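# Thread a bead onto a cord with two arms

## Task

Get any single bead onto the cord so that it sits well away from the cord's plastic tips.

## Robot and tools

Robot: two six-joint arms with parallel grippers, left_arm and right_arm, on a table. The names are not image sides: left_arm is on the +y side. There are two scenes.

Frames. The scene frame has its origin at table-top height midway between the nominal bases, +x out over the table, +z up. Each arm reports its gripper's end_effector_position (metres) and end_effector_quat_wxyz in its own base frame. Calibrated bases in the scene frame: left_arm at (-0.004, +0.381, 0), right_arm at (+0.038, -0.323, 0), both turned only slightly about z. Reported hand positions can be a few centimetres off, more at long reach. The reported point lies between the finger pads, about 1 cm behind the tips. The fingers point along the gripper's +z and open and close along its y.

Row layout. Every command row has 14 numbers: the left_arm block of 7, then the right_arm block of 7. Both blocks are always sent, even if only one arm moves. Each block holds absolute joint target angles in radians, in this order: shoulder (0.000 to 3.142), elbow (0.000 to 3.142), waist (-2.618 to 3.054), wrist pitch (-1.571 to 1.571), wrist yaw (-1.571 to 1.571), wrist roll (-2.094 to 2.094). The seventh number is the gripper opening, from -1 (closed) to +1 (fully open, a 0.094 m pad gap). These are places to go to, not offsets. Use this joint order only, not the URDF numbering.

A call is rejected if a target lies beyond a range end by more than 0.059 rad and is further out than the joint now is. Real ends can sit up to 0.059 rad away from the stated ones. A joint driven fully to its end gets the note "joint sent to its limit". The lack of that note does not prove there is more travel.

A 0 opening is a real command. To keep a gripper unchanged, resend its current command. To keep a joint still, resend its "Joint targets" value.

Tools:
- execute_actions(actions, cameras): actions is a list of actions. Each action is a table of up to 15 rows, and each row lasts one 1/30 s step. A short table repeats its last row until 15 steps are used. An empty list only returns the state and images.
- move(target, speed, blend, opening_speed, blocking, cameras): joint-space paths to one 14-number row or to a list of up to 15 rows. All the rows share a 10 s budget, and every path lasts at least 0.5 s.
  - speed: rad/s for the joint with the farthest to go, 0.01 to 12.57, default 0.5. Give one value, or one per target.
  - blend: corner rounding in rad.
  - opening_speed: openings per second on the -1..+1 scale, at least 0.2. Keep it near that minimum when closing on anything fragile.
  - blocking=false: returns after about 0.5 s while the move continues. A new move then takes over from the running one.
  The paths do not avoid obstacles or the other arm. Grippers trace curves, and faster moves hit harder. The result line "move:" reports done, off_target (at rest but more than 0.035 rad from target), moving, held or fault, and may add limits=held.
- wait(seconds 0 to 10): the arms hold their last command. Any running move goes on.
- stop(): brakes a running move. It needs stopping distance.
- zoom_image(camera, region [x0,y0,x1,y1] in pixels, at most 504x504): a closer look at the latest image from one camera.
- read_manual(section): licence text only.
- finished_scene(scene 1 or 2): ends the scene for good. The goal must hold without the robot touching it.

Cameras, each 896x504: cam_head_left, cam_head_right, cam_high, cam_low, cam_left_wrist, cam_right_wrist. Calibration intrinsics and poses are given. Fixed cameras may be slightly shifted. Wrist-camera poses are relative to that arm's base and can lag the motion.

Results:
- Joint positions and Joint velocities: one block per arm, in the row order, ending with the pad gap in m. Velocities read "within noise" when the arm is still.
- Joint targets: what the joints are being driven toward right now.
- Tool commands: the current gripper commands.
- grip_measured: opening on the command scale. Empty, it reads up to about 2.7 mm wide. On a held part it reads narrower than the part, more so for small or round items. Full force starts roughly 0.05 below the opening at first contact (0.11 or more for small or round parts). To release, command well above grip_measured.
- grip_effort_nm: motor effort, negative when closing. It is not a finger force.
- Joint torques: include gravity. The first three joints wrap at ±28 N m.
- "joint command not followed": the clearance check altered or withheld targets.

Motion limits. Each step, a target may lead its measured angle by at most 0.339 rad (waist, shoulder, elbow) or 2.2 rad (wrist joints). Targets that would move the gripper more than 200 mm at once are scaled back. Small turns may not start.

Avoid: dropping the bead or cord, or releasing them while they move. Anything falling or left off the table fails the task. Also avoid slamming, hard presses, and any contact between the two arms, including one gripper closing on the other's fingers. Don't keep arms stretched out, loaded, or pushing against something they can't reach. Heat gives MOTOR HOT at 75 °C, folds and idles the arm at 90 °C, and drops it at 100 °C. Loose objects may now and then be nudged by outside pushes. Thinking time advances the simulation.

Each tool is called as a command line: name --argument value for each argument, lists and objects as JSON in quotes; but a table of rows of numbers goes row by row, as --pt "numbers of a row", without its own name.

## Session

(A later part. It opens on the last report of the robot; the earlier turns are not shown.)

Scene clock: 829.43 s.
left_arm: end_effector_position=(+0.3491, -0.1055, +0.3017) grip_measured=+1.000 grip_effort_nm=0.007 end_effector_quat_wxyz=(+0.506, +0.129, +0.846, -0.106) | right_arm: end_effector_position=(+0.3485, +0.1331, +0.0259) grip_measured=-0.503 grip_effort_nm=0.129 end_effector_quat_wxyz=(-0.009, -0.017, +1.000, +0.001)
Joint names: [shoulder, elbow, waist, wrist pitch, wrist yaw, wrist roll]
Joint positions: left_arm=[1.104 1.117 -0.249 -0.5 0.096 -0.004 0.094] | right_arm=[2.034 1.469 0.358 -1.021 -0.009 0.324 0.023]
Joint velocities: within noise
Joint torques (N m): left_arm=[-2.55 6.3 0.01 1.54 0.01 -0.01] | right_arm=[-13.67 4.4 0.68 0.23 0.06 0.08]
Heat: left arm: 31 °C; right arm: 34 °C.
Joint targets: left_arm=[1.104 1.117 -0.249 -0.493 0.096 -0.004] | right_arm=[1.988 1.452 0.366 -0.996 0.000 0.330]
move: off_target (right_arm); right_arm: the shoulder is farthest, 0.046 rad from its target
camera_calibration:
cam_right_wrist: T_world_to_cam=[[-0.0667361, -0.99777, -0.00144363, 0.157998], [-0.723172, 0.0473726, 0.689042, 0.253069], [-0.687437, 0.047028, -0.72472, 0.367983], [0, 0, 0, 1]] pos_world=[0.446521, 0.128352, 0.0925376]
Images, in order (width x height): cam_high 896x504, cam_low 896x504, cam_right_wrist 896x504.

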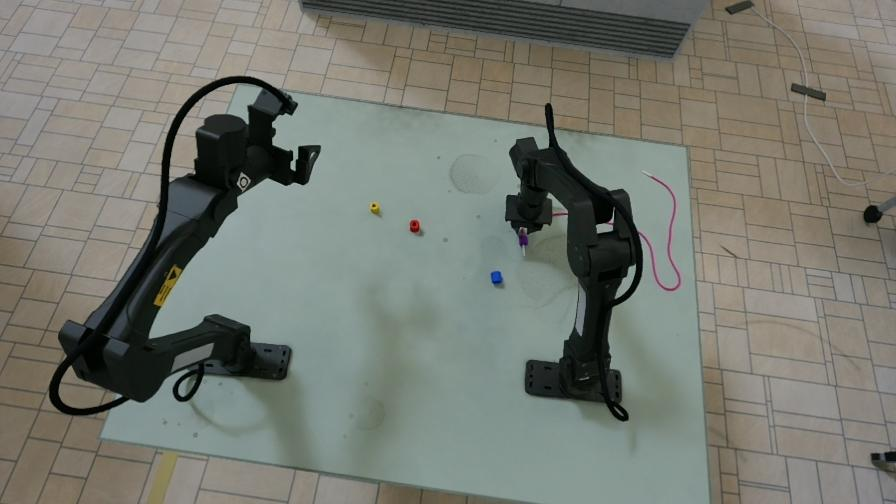

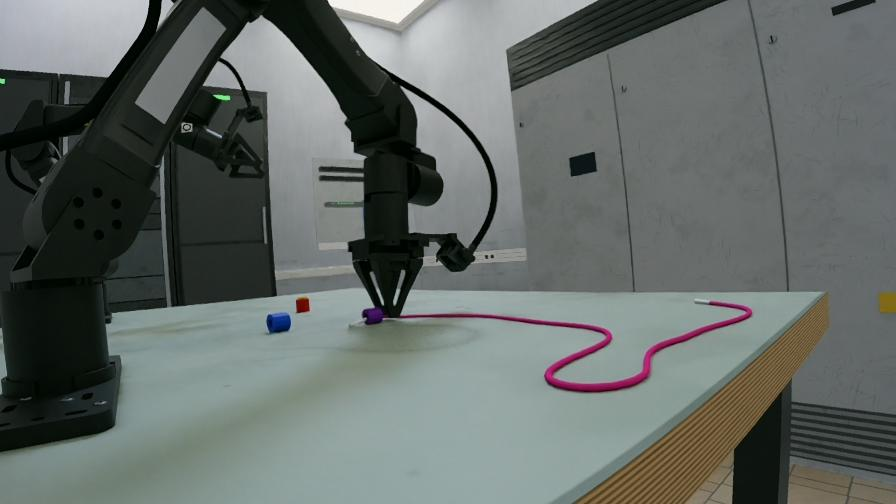

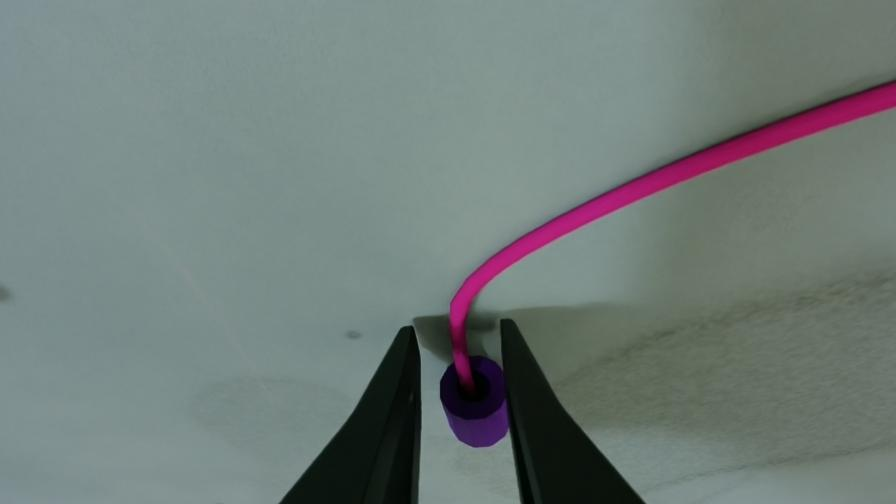

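move --pt "1.104 1.117 -0.249 -0.493 0.096 -0.004 1.0 1.944 1.609 0.366 -1.174 0.0 0.33 -0.5" --pt "1.104 1.117 -0.249 -0.493 0.096 -0.004 1.0 1.731 1.230 0.411 -1.033 0.0 0.239 -0.5" --speed 0.3 --cameras '["cam_right_wrist", "cam_low", "cam_high"]'

zoom_image --camera "cam_low" --region '[320, 260, 460, 340]'

Scene clock: 870.13 s.
left_arm: end_effector_position=(+0.3491, -0.1055, +0.3017) grip_measured=+1.000 grip_effort_nm=0.007 end_effector_quat_wxyz=(+0.506, +0.129, +0.846, -0.106) | right_arm: end_effector_position=(+0.2852, +0.1242, +0.0579) grip_measured=-0.503 grip_effort_nm=0.134 end_effector_quat_wxyz=(-0.008, -0.080, +0.997, +0.002)
Joint names: [shoulder, elbow, waist, wrist pitch, wrist yaw, wrist roll]
Joint positions: left_arm=[1.104 1.117 -0.249 -0.5 0.096 -0.004 0.094] | right_arm=[1.772 1.246 0.403 -1.06 -0.009 0.243 0.023]
Joint velocities: within noise
Joint torques (N m): left_arm=[-2.55 6.3 0.01 1.54 0 -0.01] | right_arm=[-10.96 4.53 0.7 0.25 0.07 -0.03]
Heat: left arm: 31 °C; right arm: 35 °C.
Joint targets: left_arm=[1.104 1.117 -0.249 -0.493 0.096 -0.004] | right_arm=[1.731 1.230 0.411 -1.033 0.000 0.239]
move: off_target (right_arm); right_arm: the shoulder is farthest, 0.041 rad from its target
camera_calibration:
cam_right_wrist: T_world_to_cam=[[0.0587249, -0.998269, -0.00321339, 0.109373], [-0.724176, -0.0448161, 0.688158, 0.197307], [-0.687111, -0.038085, -0.725554, 0.358573], [0, 0, 0, 1]] pos_world=[0.382841, 0.131683, 0.124737]
Images, in order (width x height): cam_high 896x504, cam_low 896x504, cam_right_wrist 896x504.

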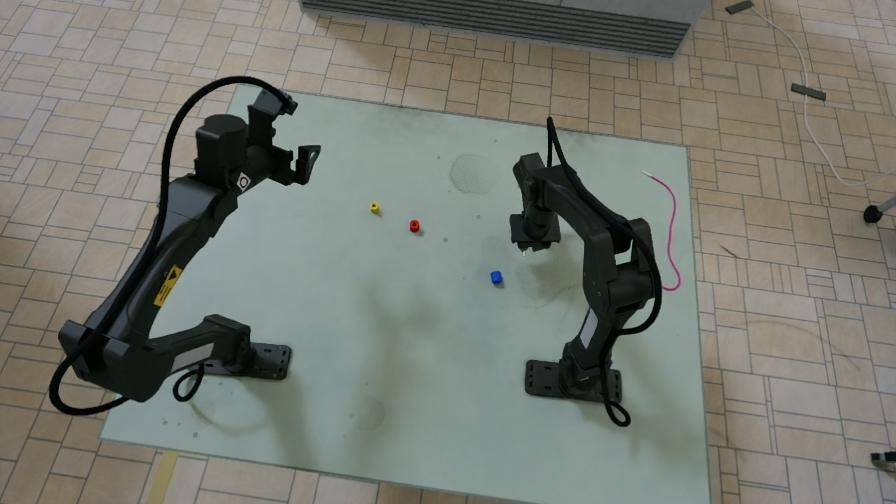

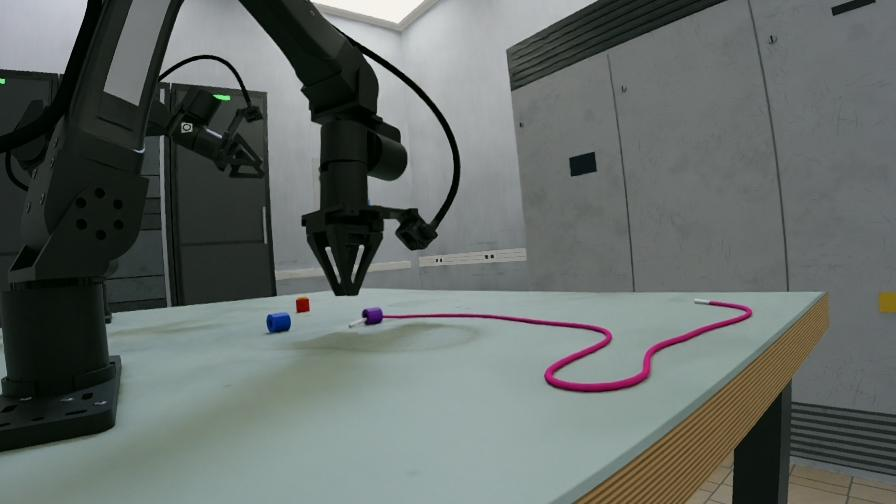

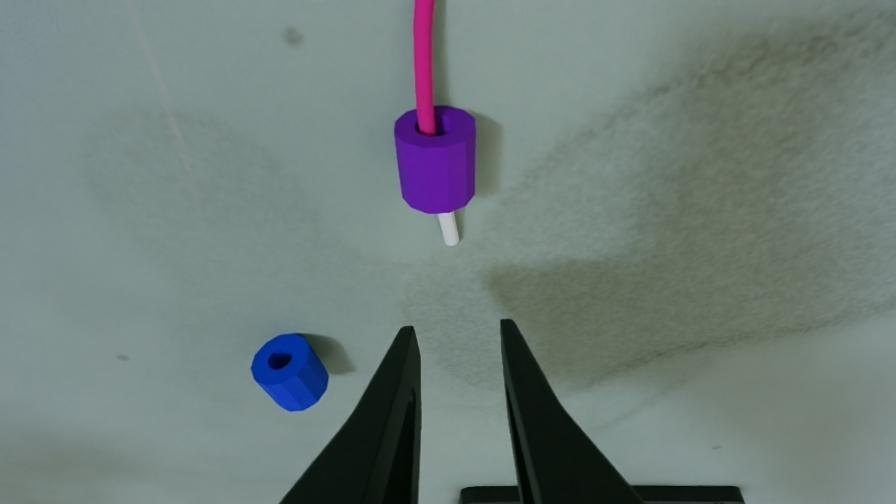

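Scaled by 3.600 from the camera's 896x504 image, which has a finer 1280x720 frame.

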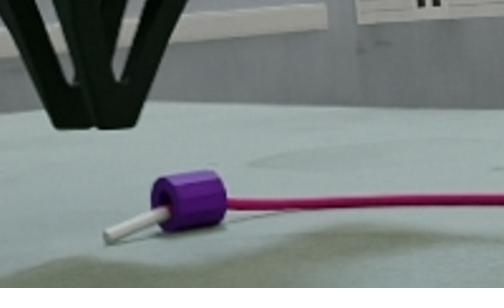

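move --target '[1.104, 1.117, -0.249, -0.493, 0.096, -0.004, 1.0, 1.829, 1.168, 0.420, -0.913, 0.0, 0.188, -0.5]' --speed 0.2 --cameras '["cam_right_wrist", "cam_low"]'

zoom_image --camera "cam_low" --region '[320, 260, 460, 340]'

Scene clock: 913.07 s.
left_arm: end_effector_position=(+0.3491, -0.1055, +0.3017) grip_measured=+1.000 grip_effort_nm=0.007 end_effector_quat_wxyz=(+0.506, +0.129, +0.846, -0.106) | right_arm: end_effector_position=(+0.2882, +0.1285, +0.0286) grip_measured=-0.503 grip_effort_nm=0.129 end_effector_quat_wxyz=(-0.005, -0.109, +0.994, +0.003)
Joint names: [shoulder, elbow, waist, wrist pitch, wrist yaw, wrist roll]
Joint positions: left_arm=[1.104 1.117 -0.249 -0.5 0.096 -0.004 0.094] | right_arm=[1.819 1.182 0.411 -0.941 -0.009 0.192 0.023]
Joint velocities: within noise
Joint torques (N m): left_arm=[-2.56 6.32 0.01 1.55 0 -0.01] | right_arm=[-7.21 4.55 0.68 0.25 0.07 0]
Heat: left arm: 31 °C; right arm: 32 °C.
Joint targets: left_arm=[1.104 1.117 -0.249 -0.493 0.096 -0.004] | right_arm=[1.829 1.168 0.420 -0.913 0.000 0.188]
move: done
camera_calibration:
cam_right_wrist: T_world_to_cam=[[0.117942, -0.993002, -0.00614376, 0.0957474], [-0.724871, -0.0903204, 0.682938, 0.226177], [-0.678713, -0.0760934, -0.730451, 0.342143], [0, 0, 0, 1]] pos_world=[0.384873, 0.14154, 0.096042]
Images, in order (width x height): cam_low 896x504, cam_right_wrist 896x504.

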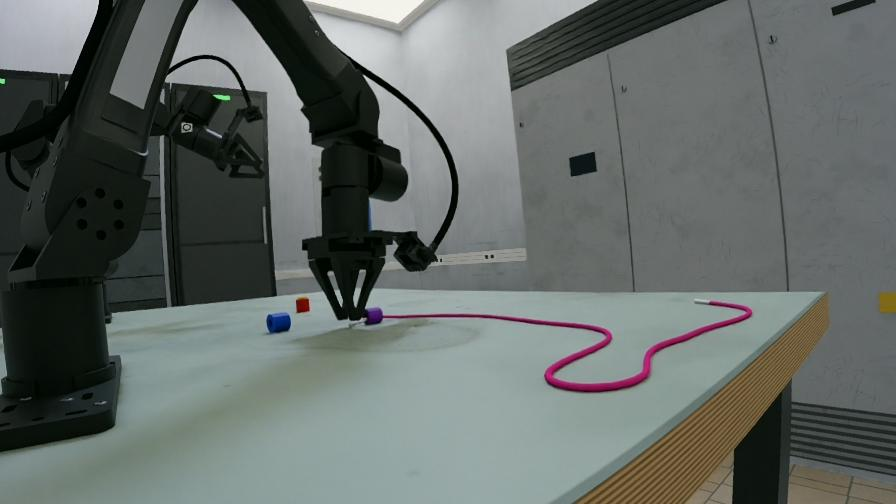

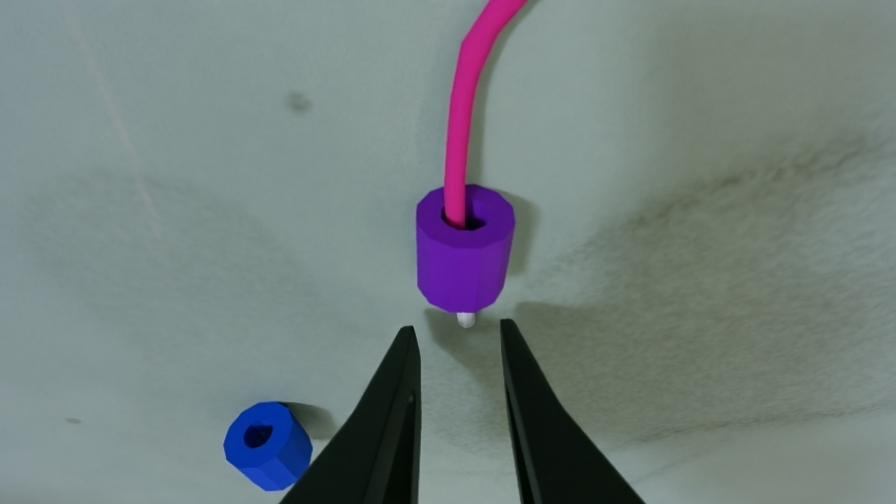

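Scaled by 3.600 from the camera's 896x504 image, which has a finer 1280x720 frame.

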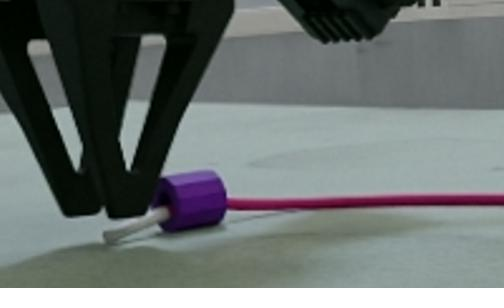

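move --target '[1.104, 1.117, -0.249, -0.493, 0.096, -0.004, 1.0, 1.851, 1.166, 0.395, -0.890, 0.0, 0.188, -0.5]' --speed 0.15 --cameras '["cam_right_wrist", "cam_low"]'

zoom_image --camera "cam_low" --region '[320, 260, 460, 340]'

Scene clock: 944.47 s.
left_arm: end_effector_position=(+0.3491, -0.1055, +0.3017) grip_measured=+1.000 grip_effort_nm=0.002 end_effector_quat_wxyz=(+0.506, +0.129, +0.846, -0.106) | right_arm: end_effector_position=(+0.2926, +0.1286, +0.0233) grip_measured=-0.503 grip_effort_nm=0.129 end_effector_quat_wxyz=(-0.002, -0.107, +0.994, +0.004)
Joint names: [shoulder, elbow, waist, wrist pitch, wrist yaw, wrist roll]
Joint positions: left_arm=[1.104 1.117 -0.249 -0.5 0.096 -0.004 0.094] | right_arm=[1.837 1.182 0.406 -0.918 -0.009 0.192 0.023]
Joint velocities: within noise
Joint torques (N m): left_arm=[-2.55 6.31 0.01 1.55 0.01 -0.01] | right_arm=[-6.95 4.34 -1.02 0.28 0.07 -0.03]
Heat: left arm: 31 °C; right arm: 33 °C.
Joint targets: left_arm=[1.104 1.117 -0.249 -0.493 0.096 -0.004] | right_arm=[1.851 1.166 0.395 -0.890 0.000 0.188]
move: done
camera_calibration:
cam_right_wrist: T_world_to_cam=[[0.113111, -0.993553, -0.00764079, 0.096811], [-0.728645, -0.0881757, 0.679192, 0.233876], [-0.675487, -0.0712566, -0.733921, 0.339891], [0, 0, 0, 1]] pos_world=[0.389054, 0.141028, 0.0913459]
Images, in order (width x height): cam_low 896x504, cam_right_wrist 896x504.

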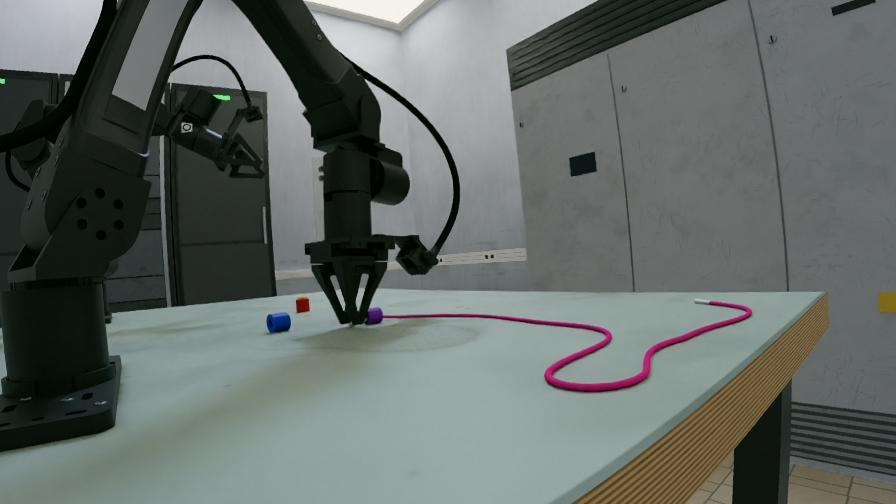

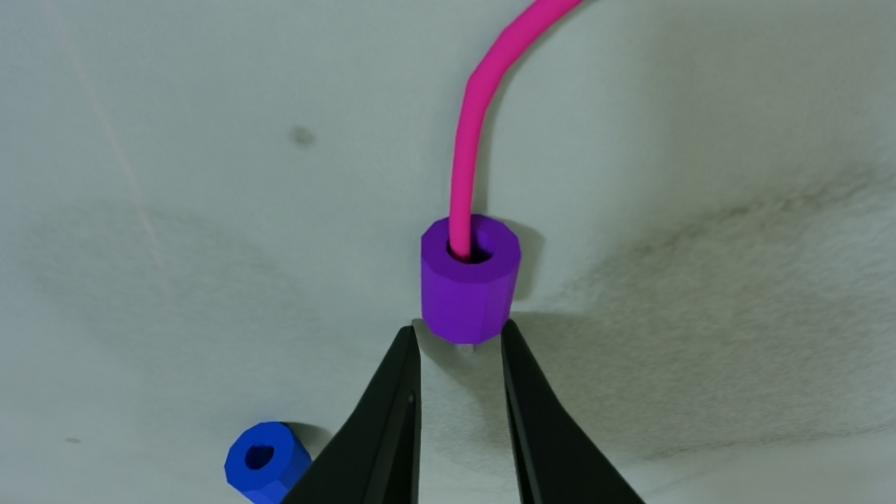

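Scaled by 3.600 from the camera's 896x504 image, which has a finer 1280x720 frame.

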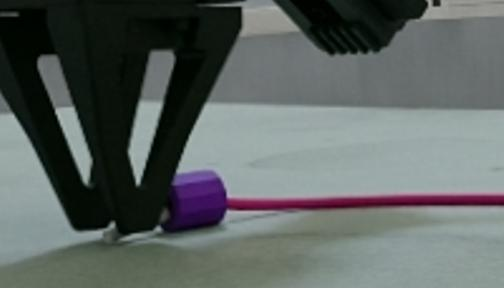

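move --target '[1.104, 1.117, -0.249, -0.493, 0.096, -0.004, 1.0, 1.851, 1.163, 0.395, -0.886, 0.0, 0.188, -1.0]' --speed 0.15 --opening_speed 0.3 --cameras '["cam_right_wrist", "cam_low"]'

zoom_image --camera "cam_low" --region '[320, 260, 460, 340]'

Scene clock: 953.43 s.
left_arm: end_effector_position=(+0.3491, -0.1055, +0.3017) grip_measured=+1.000 grip_effort_nm=0.002 end_effector_quat_wxyz=(+0.506, +0.129, +0.846, -0.106) | right_arm: end_effector_position=(+0.2937, +0.1291, +0.0233) grip_measured=-0.939 grip_effort_nm=-1.009 end_effector_quat_wxyz=(+0.000, -0.107, +0.994, +0.005)
Joint names: [shoulder, elbow, waist, wrist pitch, wrist yaw, wrist roll]
Joint positions: left_arm=[1.104 1.117 -0.249 -0.5 0.096 -0.004 0.094] | right_arm=[1.837 1.182 0.406 -0.913 -0.009 0.192 0.003]
Joint velocities: within noise
Joint torques (N m): left_arm=[-2.55 6.31 -0.01 1.54 0.01 -0.01] | right_arm=[-6.94 4.15 -0.96 0.29 0.06 -0.02]
Heat: left arm: 31 °C; right arm: 32 °C.
Joint targets: left_arm=[1.104 1.117 -0.249 -0.493 0.096 -0.004] | right_arm=[1.851 1.163 0.395 -0.886 0.000 0.188]
move: done
camera_calibration:
cam_right_wrist: T_world_to_cam=[[0.113528, -0.993494, -0.00896757, 0.0969801], [-0.731472, -0.0896878, 0.675947, 0.235742], [-0.672354, -0.0701795, -0.736895, 0.339572], [0, 0, 0, 1]] pos_world=[0.389741, 0.141323, 0.0917492]
Images, in order (width x height): cam_low 896x504, cam_right_wrist 896x504.

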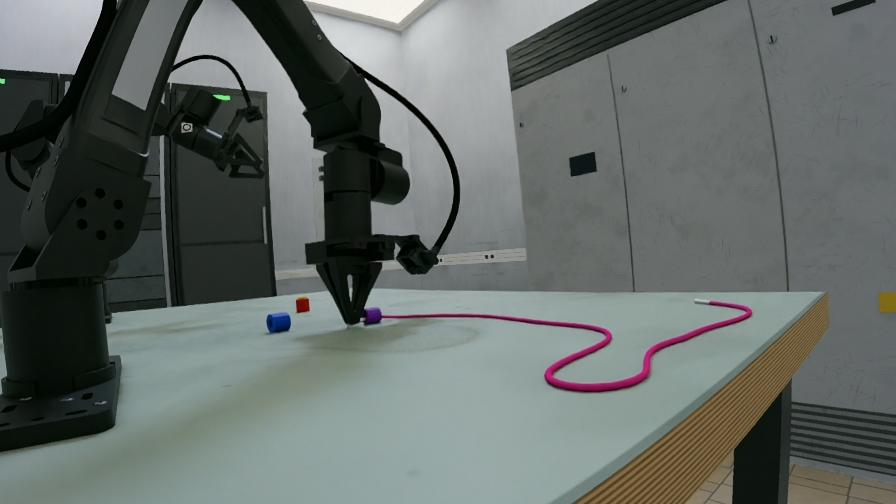

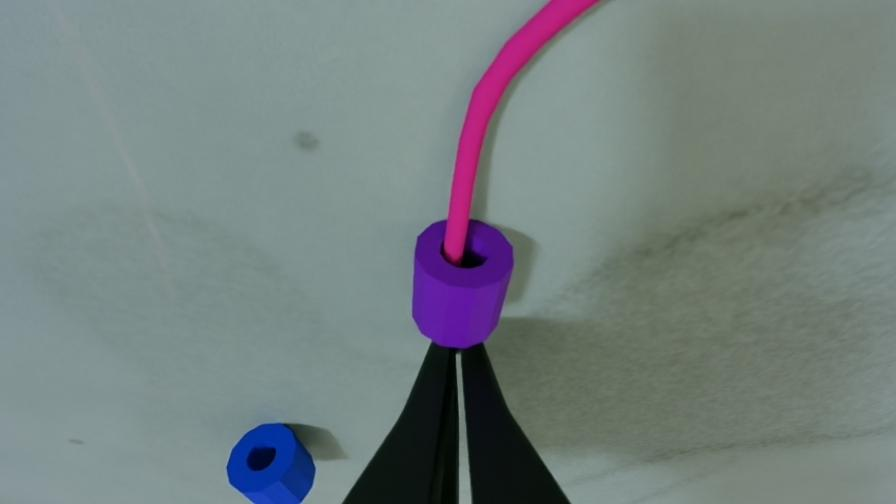

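Scaled by 3.600 from the camera's 896x504 image, which has a finer 1280x720 frame.

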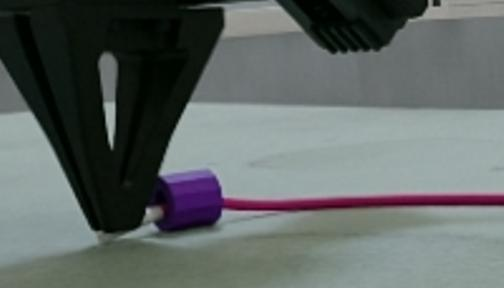

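move --target '[1.104, 1.117, -0.249, -0.493, 0.096, -0.004, 1.0, 1.722, 1.514, 0.397, -1.305, 0.0, 0.188, -1.0]' --speed 0.25 --cameras '["cam_right_wrist", "cam_low", "cam_high"]'

zoom_image --camera "cam_low" --region '[300, 200, 480, 340]'

Scene clock: 970.70 s.
left_arm: end_effector_position=(+0.3491, -0.1055, +0.3017) grip_measured=+1.000 grip_effort_nm=-0.002 end_effector_quat_wxyz=(+0.506, +0.129, +0.846, -0.106) | right_arm: end_effector_position=(+0.2934, +0.1289, +0.1195) grip_measured=-0.986 grip_effort_nm=-0.755 end_effector_quat_wxyz=(-0.002, -0.107, +0.994, +0.004)
Joint names: [shoulder, elbow, waist, wrist pitch, wrist yaw, wrist roll]
Joint positions: left_arm=[1.104 1.117 -0.249 -0.5 0.096 -0.004 0.094] | right_arm=[1.757 1.476 0.406 -1.291 -0.009 0.192 0.001]
Joint velocities: within noise
Joint torques (N m): left_arm=[-2.55 6.3 0.01 1.54 0 -0.01] | right_arm=[-10.55 8.91 -0.8 -0.11 0.07 -0.01]
Heat: left arm: 31 °C; right arm: 33 °C.
Joint targets: left_arm=[1.104 1.117 -0.249 -0.493 0.096 -0.004] | right_arm=[1.722 1.514 0.397 -1.305 0.000 0.188]
move: off_target (right_arm); right_arm: the elbow is farthest, 0.038 rad from its target
camera_calibration:
cam_right_wrist: T_world_to_cam=[[0.113495, -0.993507, -0.00789218, 0.0976557], [-0.729118, -0.0886826, 0.678618, 0.169436], [-0.674912, -0.0712652, -0.734449, 0.410863], [0, 0, 0, 1]] pos_world=[0.389752, 0.141328, 0.187546]
Images, in order (width x height): cam_high 896x504, cam_low 896x504, cam_right_wrist 896x504.

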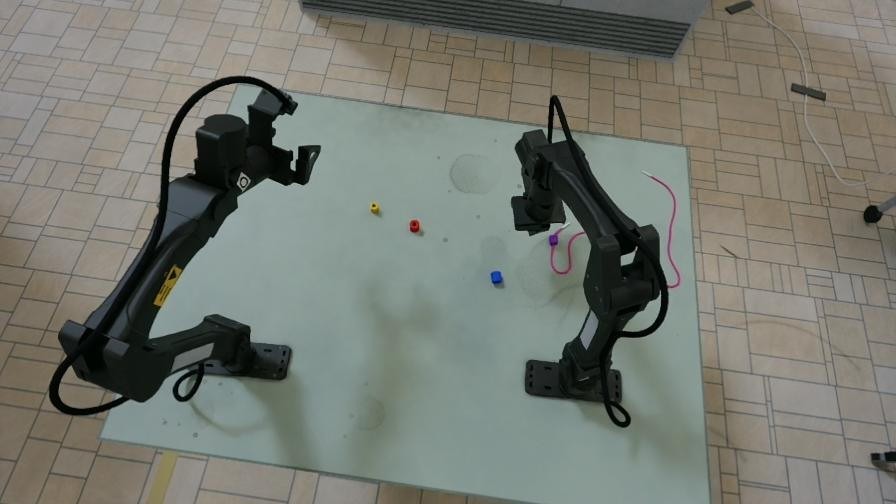

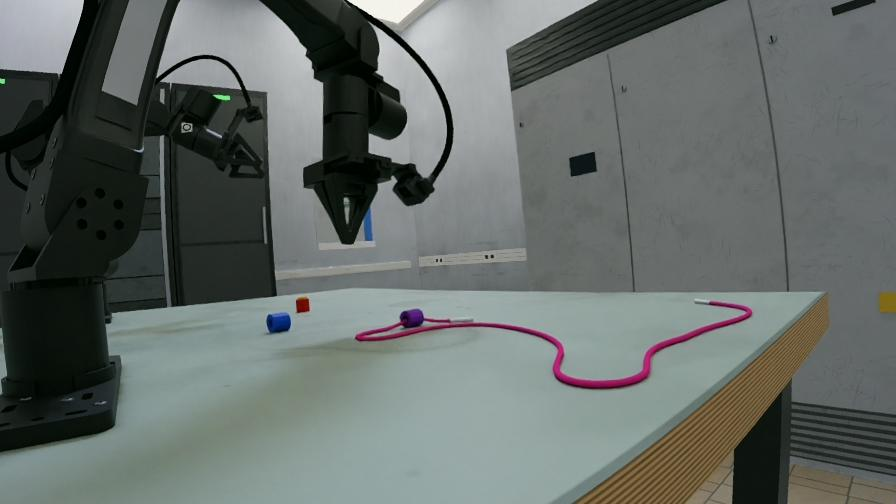

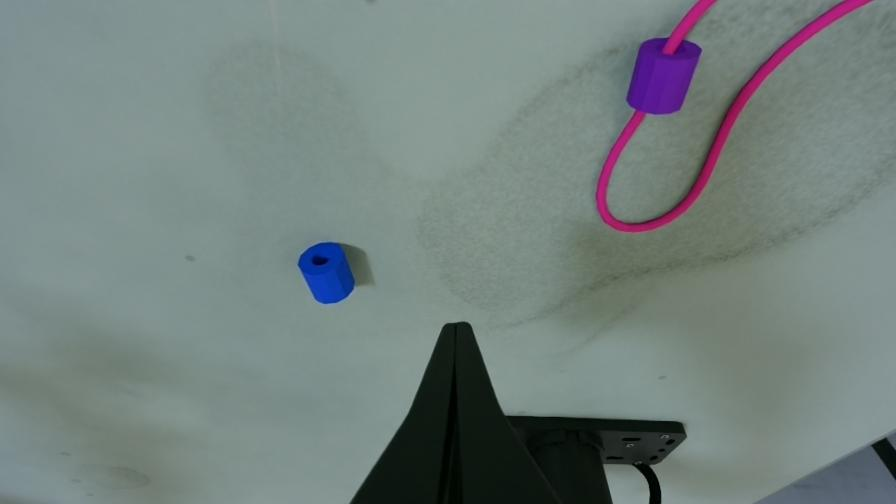

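Scaled by 2.800 from the camera's 896x504 image, which has a finer 1280x720 frame.

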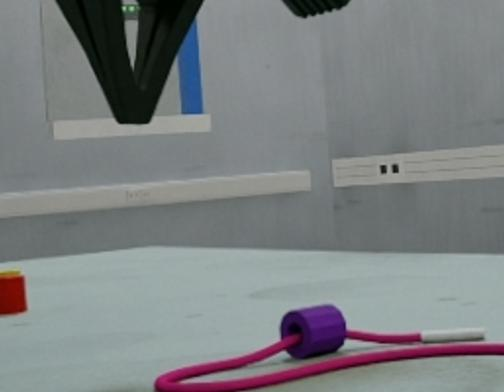

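zoom_image --camera "cam_high" --region '[500, 200, 620, 300]'

zoom_image --camera "cam_low" --region '[380, 290, 490, 350]'

Scaled by 4.200 from the camera's 896x504 image, which has a finer 1280x720 frame.

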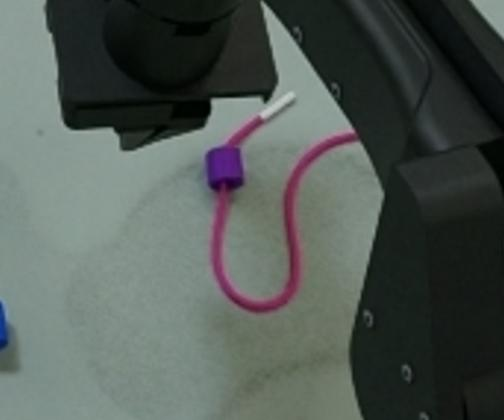

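Scaled by 4.582 from the camera's 896x504 image, which has a finer 1280x720 frame.

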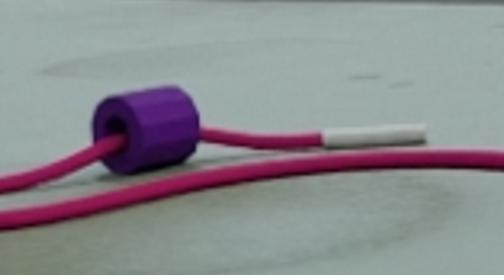

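move --target '[2.081, 1.679, -0.529, -1.169, 0.0, -0.529, -0.5, 1.722, 1.514, 0.397, -1.305, 0.0, 0.188, -0.5]' --speed 0.8 --cameras '["cam_left_wrist", "cam_high"]'

Scene clock: 1020.77 s.
left_arm: end_effector_position=(+0.3382, -0.1974, +0.0556) grip_measured=-0.498 grip_effort_nm=-0.095 end_effector_quat_wxyz=(-0.008, +0.002, +1.000, -0.001) | right_arm: end_effector_position=(+0.2931, +0.1288, +0.1195) grip_measured=-0.503 grip_effort_nm=0.134 end_effector_quat_wxyz=(-0.002, -0.107, +0.994, +0.004)
Joint names: [shoulder, elbow, waist, wrist pitch, wrist yaw, wrist roll]
Joint positions: left_arm=[2.074 1.651 -0.526 -1.162 0.01 -0.523 0.024] | right_arm=[1.757 1.476 0.406 -1.292 -0.009 0.192 0.023]
Joint velocities: within noise
Joint torques (N m): left_arm=[-9.69 7.42 -0.21 0.27 -0.1 -0.06] | right_arm=[-10.56 8.98 -0.77 -0.12 0.08 -0.02]
Heat: left arm: 31 °C; right arm: 36 °C.
Joint targets: left_arm=[2.081 1.679 -0.529 -1.169 0.000 -0.529] | right_arm=[1.722 1.514 0.397 -1.305 0.000 0.188]
move: off_target (right_arm); right_arm: the elbow is farthest, 0.038 rad from its target
camera_calibration:
cam_left_wrist: T_world_to_cam=[[-0.132456, -0.991174, 0.00551931, -0.146752], [-0.718377, 0.0998343, 0.688454, 0.25034], [-0.682928, 0.0872249, -0.725259, 0.401715], [0, 0, 0, 1]] pos_world=[0.434743, -0.205488, 0.11981]
Images, in order (width x height): cam_high 896x504, cam_left_wrist 896x504.

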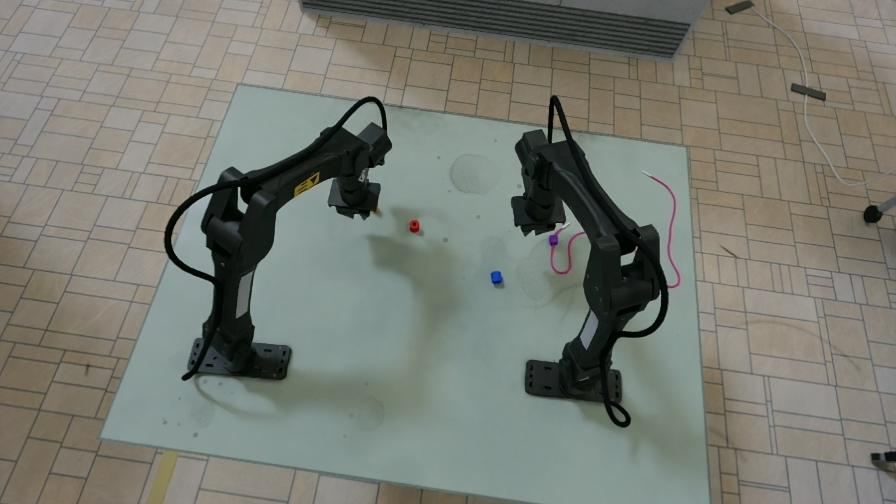

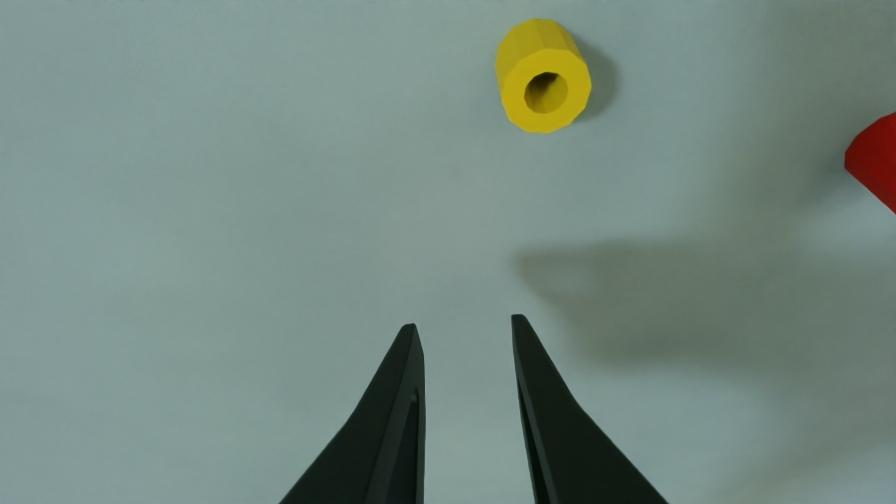

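move --target '[2.091, 1.548, -0.529, -1.038, 0.0, -0.529, -0.5, 1.722, 1.514, 0.397, -1.305, 0.0, 0.188, -0.5]' --speed 0.3 --cameras '["cam_left_wrist"]'

Scene clock: 1035.97 s.
left_arm: end_effector_position=(+0.3345, -0.1951, +0.0307) grip_measured=-0.498 grip_effort_nm=-0.100 end_effector_quat_wxyz=(-0.006, +0.001, +1.000, -0.002) | right_arm: end_effector_position=(+0.2931, +0.1288, +0.1195) grip_measured=-0.503 grip_effort_nm=0.129 end_effector_quat_wxyz=(-0.002, -0.107, +0.994, +0.004)
Joint names: [shoulder, elbow, waist, wrist pitch, wrist yaw, wrist roll]
Joint positions: left_arm=[2.074 1.549 -0.526 -1.054 0.009 -0.524 0.024] | right_arm=[1.757 1.476 0.406 -1.292 -0.009 0.192 0.023]
Joint velocities: within noise
Joint torques (N m): left_arm=[-8.79 5 -0.21 0.48 -0.09 -0.06] | right_arm=[-10.63 8.9 -0.8 -0.1 0.09 -0.02]
Heat: left arm: 29 °C; right arm: 36 °C.
Joint targets: left_arm=[2.091 1.548 -0.529 -1.038 0.000 -0.529] | right_arm=[1.722 1.514 0.397 -1.305 0.000 0.188]
move: off_target (right_arm); right_arm: the elbow is farthest, 0.038 rad from its target
camera_calibration:
cam_left_wrist: T_world_to_cam=[[-0.131744, -0.991255, 0.00757764, -0.145201], [-0.722415, 0.101243, 0.684008, 0.266319], [-0.678793, 0.0846399, -0.729435, 0.37917], [0, 0, 0, 1]] pos_world=[0.430641, -0.202987, 0.0955159]
Images, in order (width x height): cam_left_wrist 896x504.

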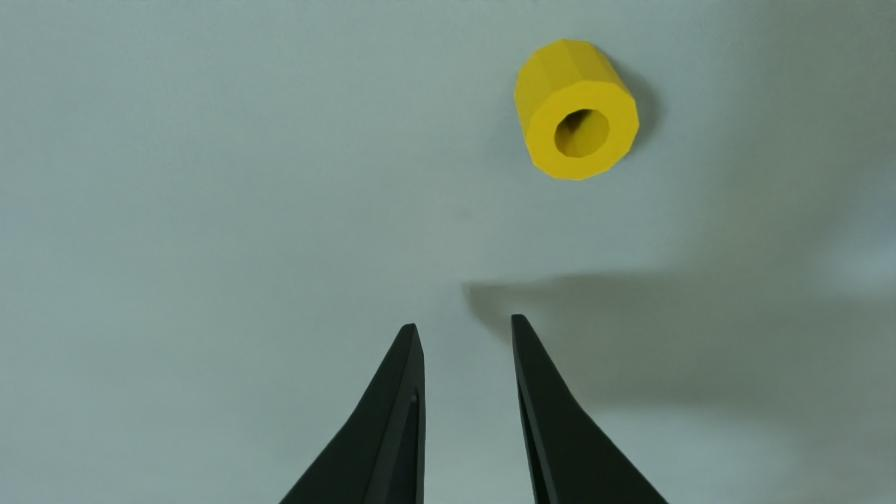

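move --target '[2.104, 1.508, -0.529, -0.983, 0.0, -0.529, -0.5, 1.722, 1.514, 0.397, -1.305, 0.0, 0.188, -0.5]' --speed 0.2 --cameras '["cam_left_wrist", "cam_low"]'

Scene clock: 1060.47 s.
left_arm: end_effector_position=(+0.3344, -0.1951, +0.0170) grip_measured=-0.498 grip_effort_nm=-0.090 end_effector_quat_wxyz=(-0.004, +0.001, +1.000, -0.003) | right_arm: end_effector_position=(+0.2931, +0.1288, +0.1195) grip_measured=-0.503 grip_effort_nm=0.134 end_effector_quat_wxyz=(-0.002, -0.107, +0.994, +0.004)
Joint names: [shoulder, elbow, waist, wrist pitch, wrist yaw, wrist roll]
Joint positions: left_arm=[2.086 1.511 -0.526 -0.999 0.009 -0.524 0.024] | right_arm=[1.757 1.476 0.406 -1.292 -0.009 0.192 0.023]
Joint velocities: within noise
Joint torques (N m): left_arm=[-8.7 4.83 -0.21 0.47 -0.09 -0.06] | right_arm=[-10.63 8.96 -0.8 -0.11 0.07 -0.03]
Heat: left arm: 28 °C; right arm: 36 °C.
Joint targets: left_arm=[2.104 1.508 -0.529 -0.983 0.000 -0.529] | right_arm=[1.722 1.514 0.397 -1.305 0.000 0.188]
move: off_target (right_arm); right_arm: the elbow is farthest, 0.038 rad from its target
camera_calibration:
cam_left_wrist: T_world_to_cam=[[-0.13179, -0.991237, 0.00903243, -0.145035], [-0.724714, 0.102563, 0.681373, 0.276786], [-0.676329, 0.0832522, -0.73188, 0.367962], [0, 0, 0, 1]] pos_world=[0.43034, -0.202786, 0.0820195]
Images, in order (width x height): cam_low 896x504, cam_left_wrist 896x504.

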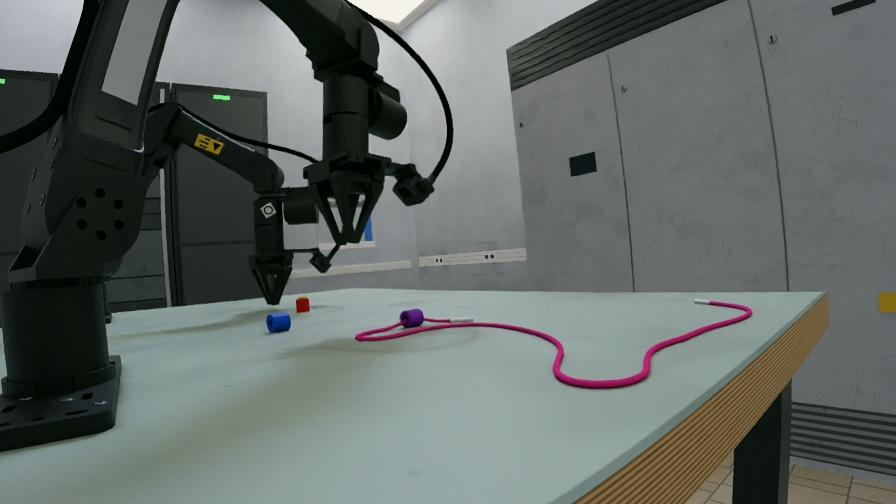

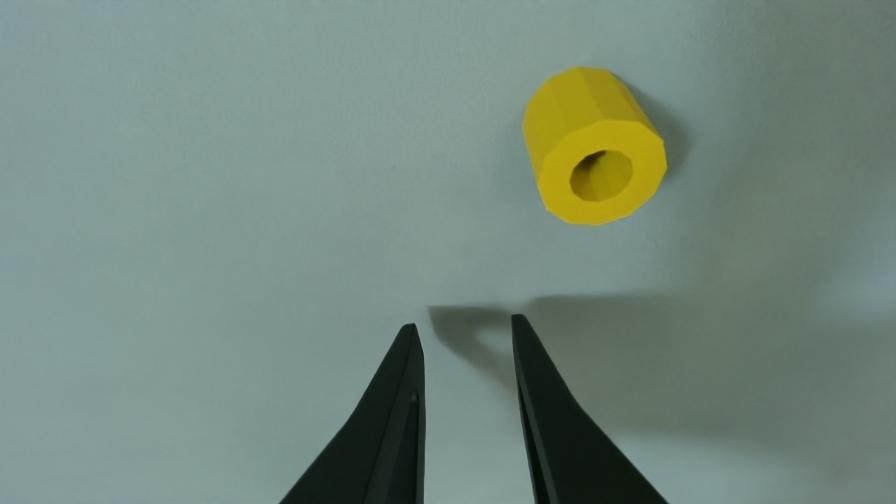

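move --target '[2.022, 1.751, -0.529, -1.300, 0.0, -0.529, -0.5, 1.722, 1.514, 0.397, -1.305, 0.0, 0.188, -0.5]' --speed 0.4 --cameras '["cam_low"]'

Scene clock: 1098.83 s.
left_arm: end_effector_position=(+0.3289, -0.1918, +0.0762) grip_measured=-0.498 grip_effort_nm=-0.090 end_effector_quat_wxyz=(-0.031, +0.001, +0.999, +0.013) | right_arm: end_effector_position=(+0.2931, +0.1288, +0.1195) grip_measured=-0.503 grip_effort_nm=0.134 end_effector_quat_wxyz=(-0.002, -0.107, +0.994, +0.004)
Joint names: [shoulder, elbow, waist, wrist pitch, wrist yaw, wrist roll]
Joint positions: left_arm=[2.07 1.725 -0.526 -1.292 0.009 -0.524 0.024] | right_arm=[1.757 1.476 0.406 -1.292 -0.009 0.192 0.023]
Joint velocities: within noise
Joint torques (N m): left_arm=[-14.43 7.19 -0.2 0.16 -0.08 -0.06] | right_arm=[-10.61 8.92 -0.84 -0.1 0.07 -0.04]
Heat: left arm: 26 °C; right arm: 36 °C.
Joint targets: left_arm=[2.022 1.751 -0.529 -1.300 0.000 -0.529] | right_arm=[1.722 1.514 0.397 -1.305 0.000 0.188]
move: off_target (left_arm, right_arm); left_arm: the shoulder is farthest, 0.048 rad from its target; right_arm: the elbow is farthest, 0.038 rad from its target
Images, in order (width x height): cam_low 896x504.

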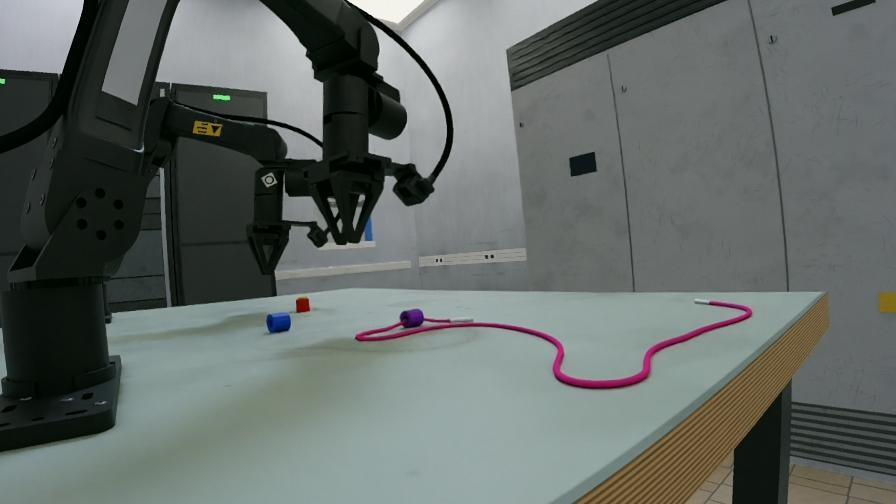

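finished_scene --scene 1

The scene is finished: the task was done.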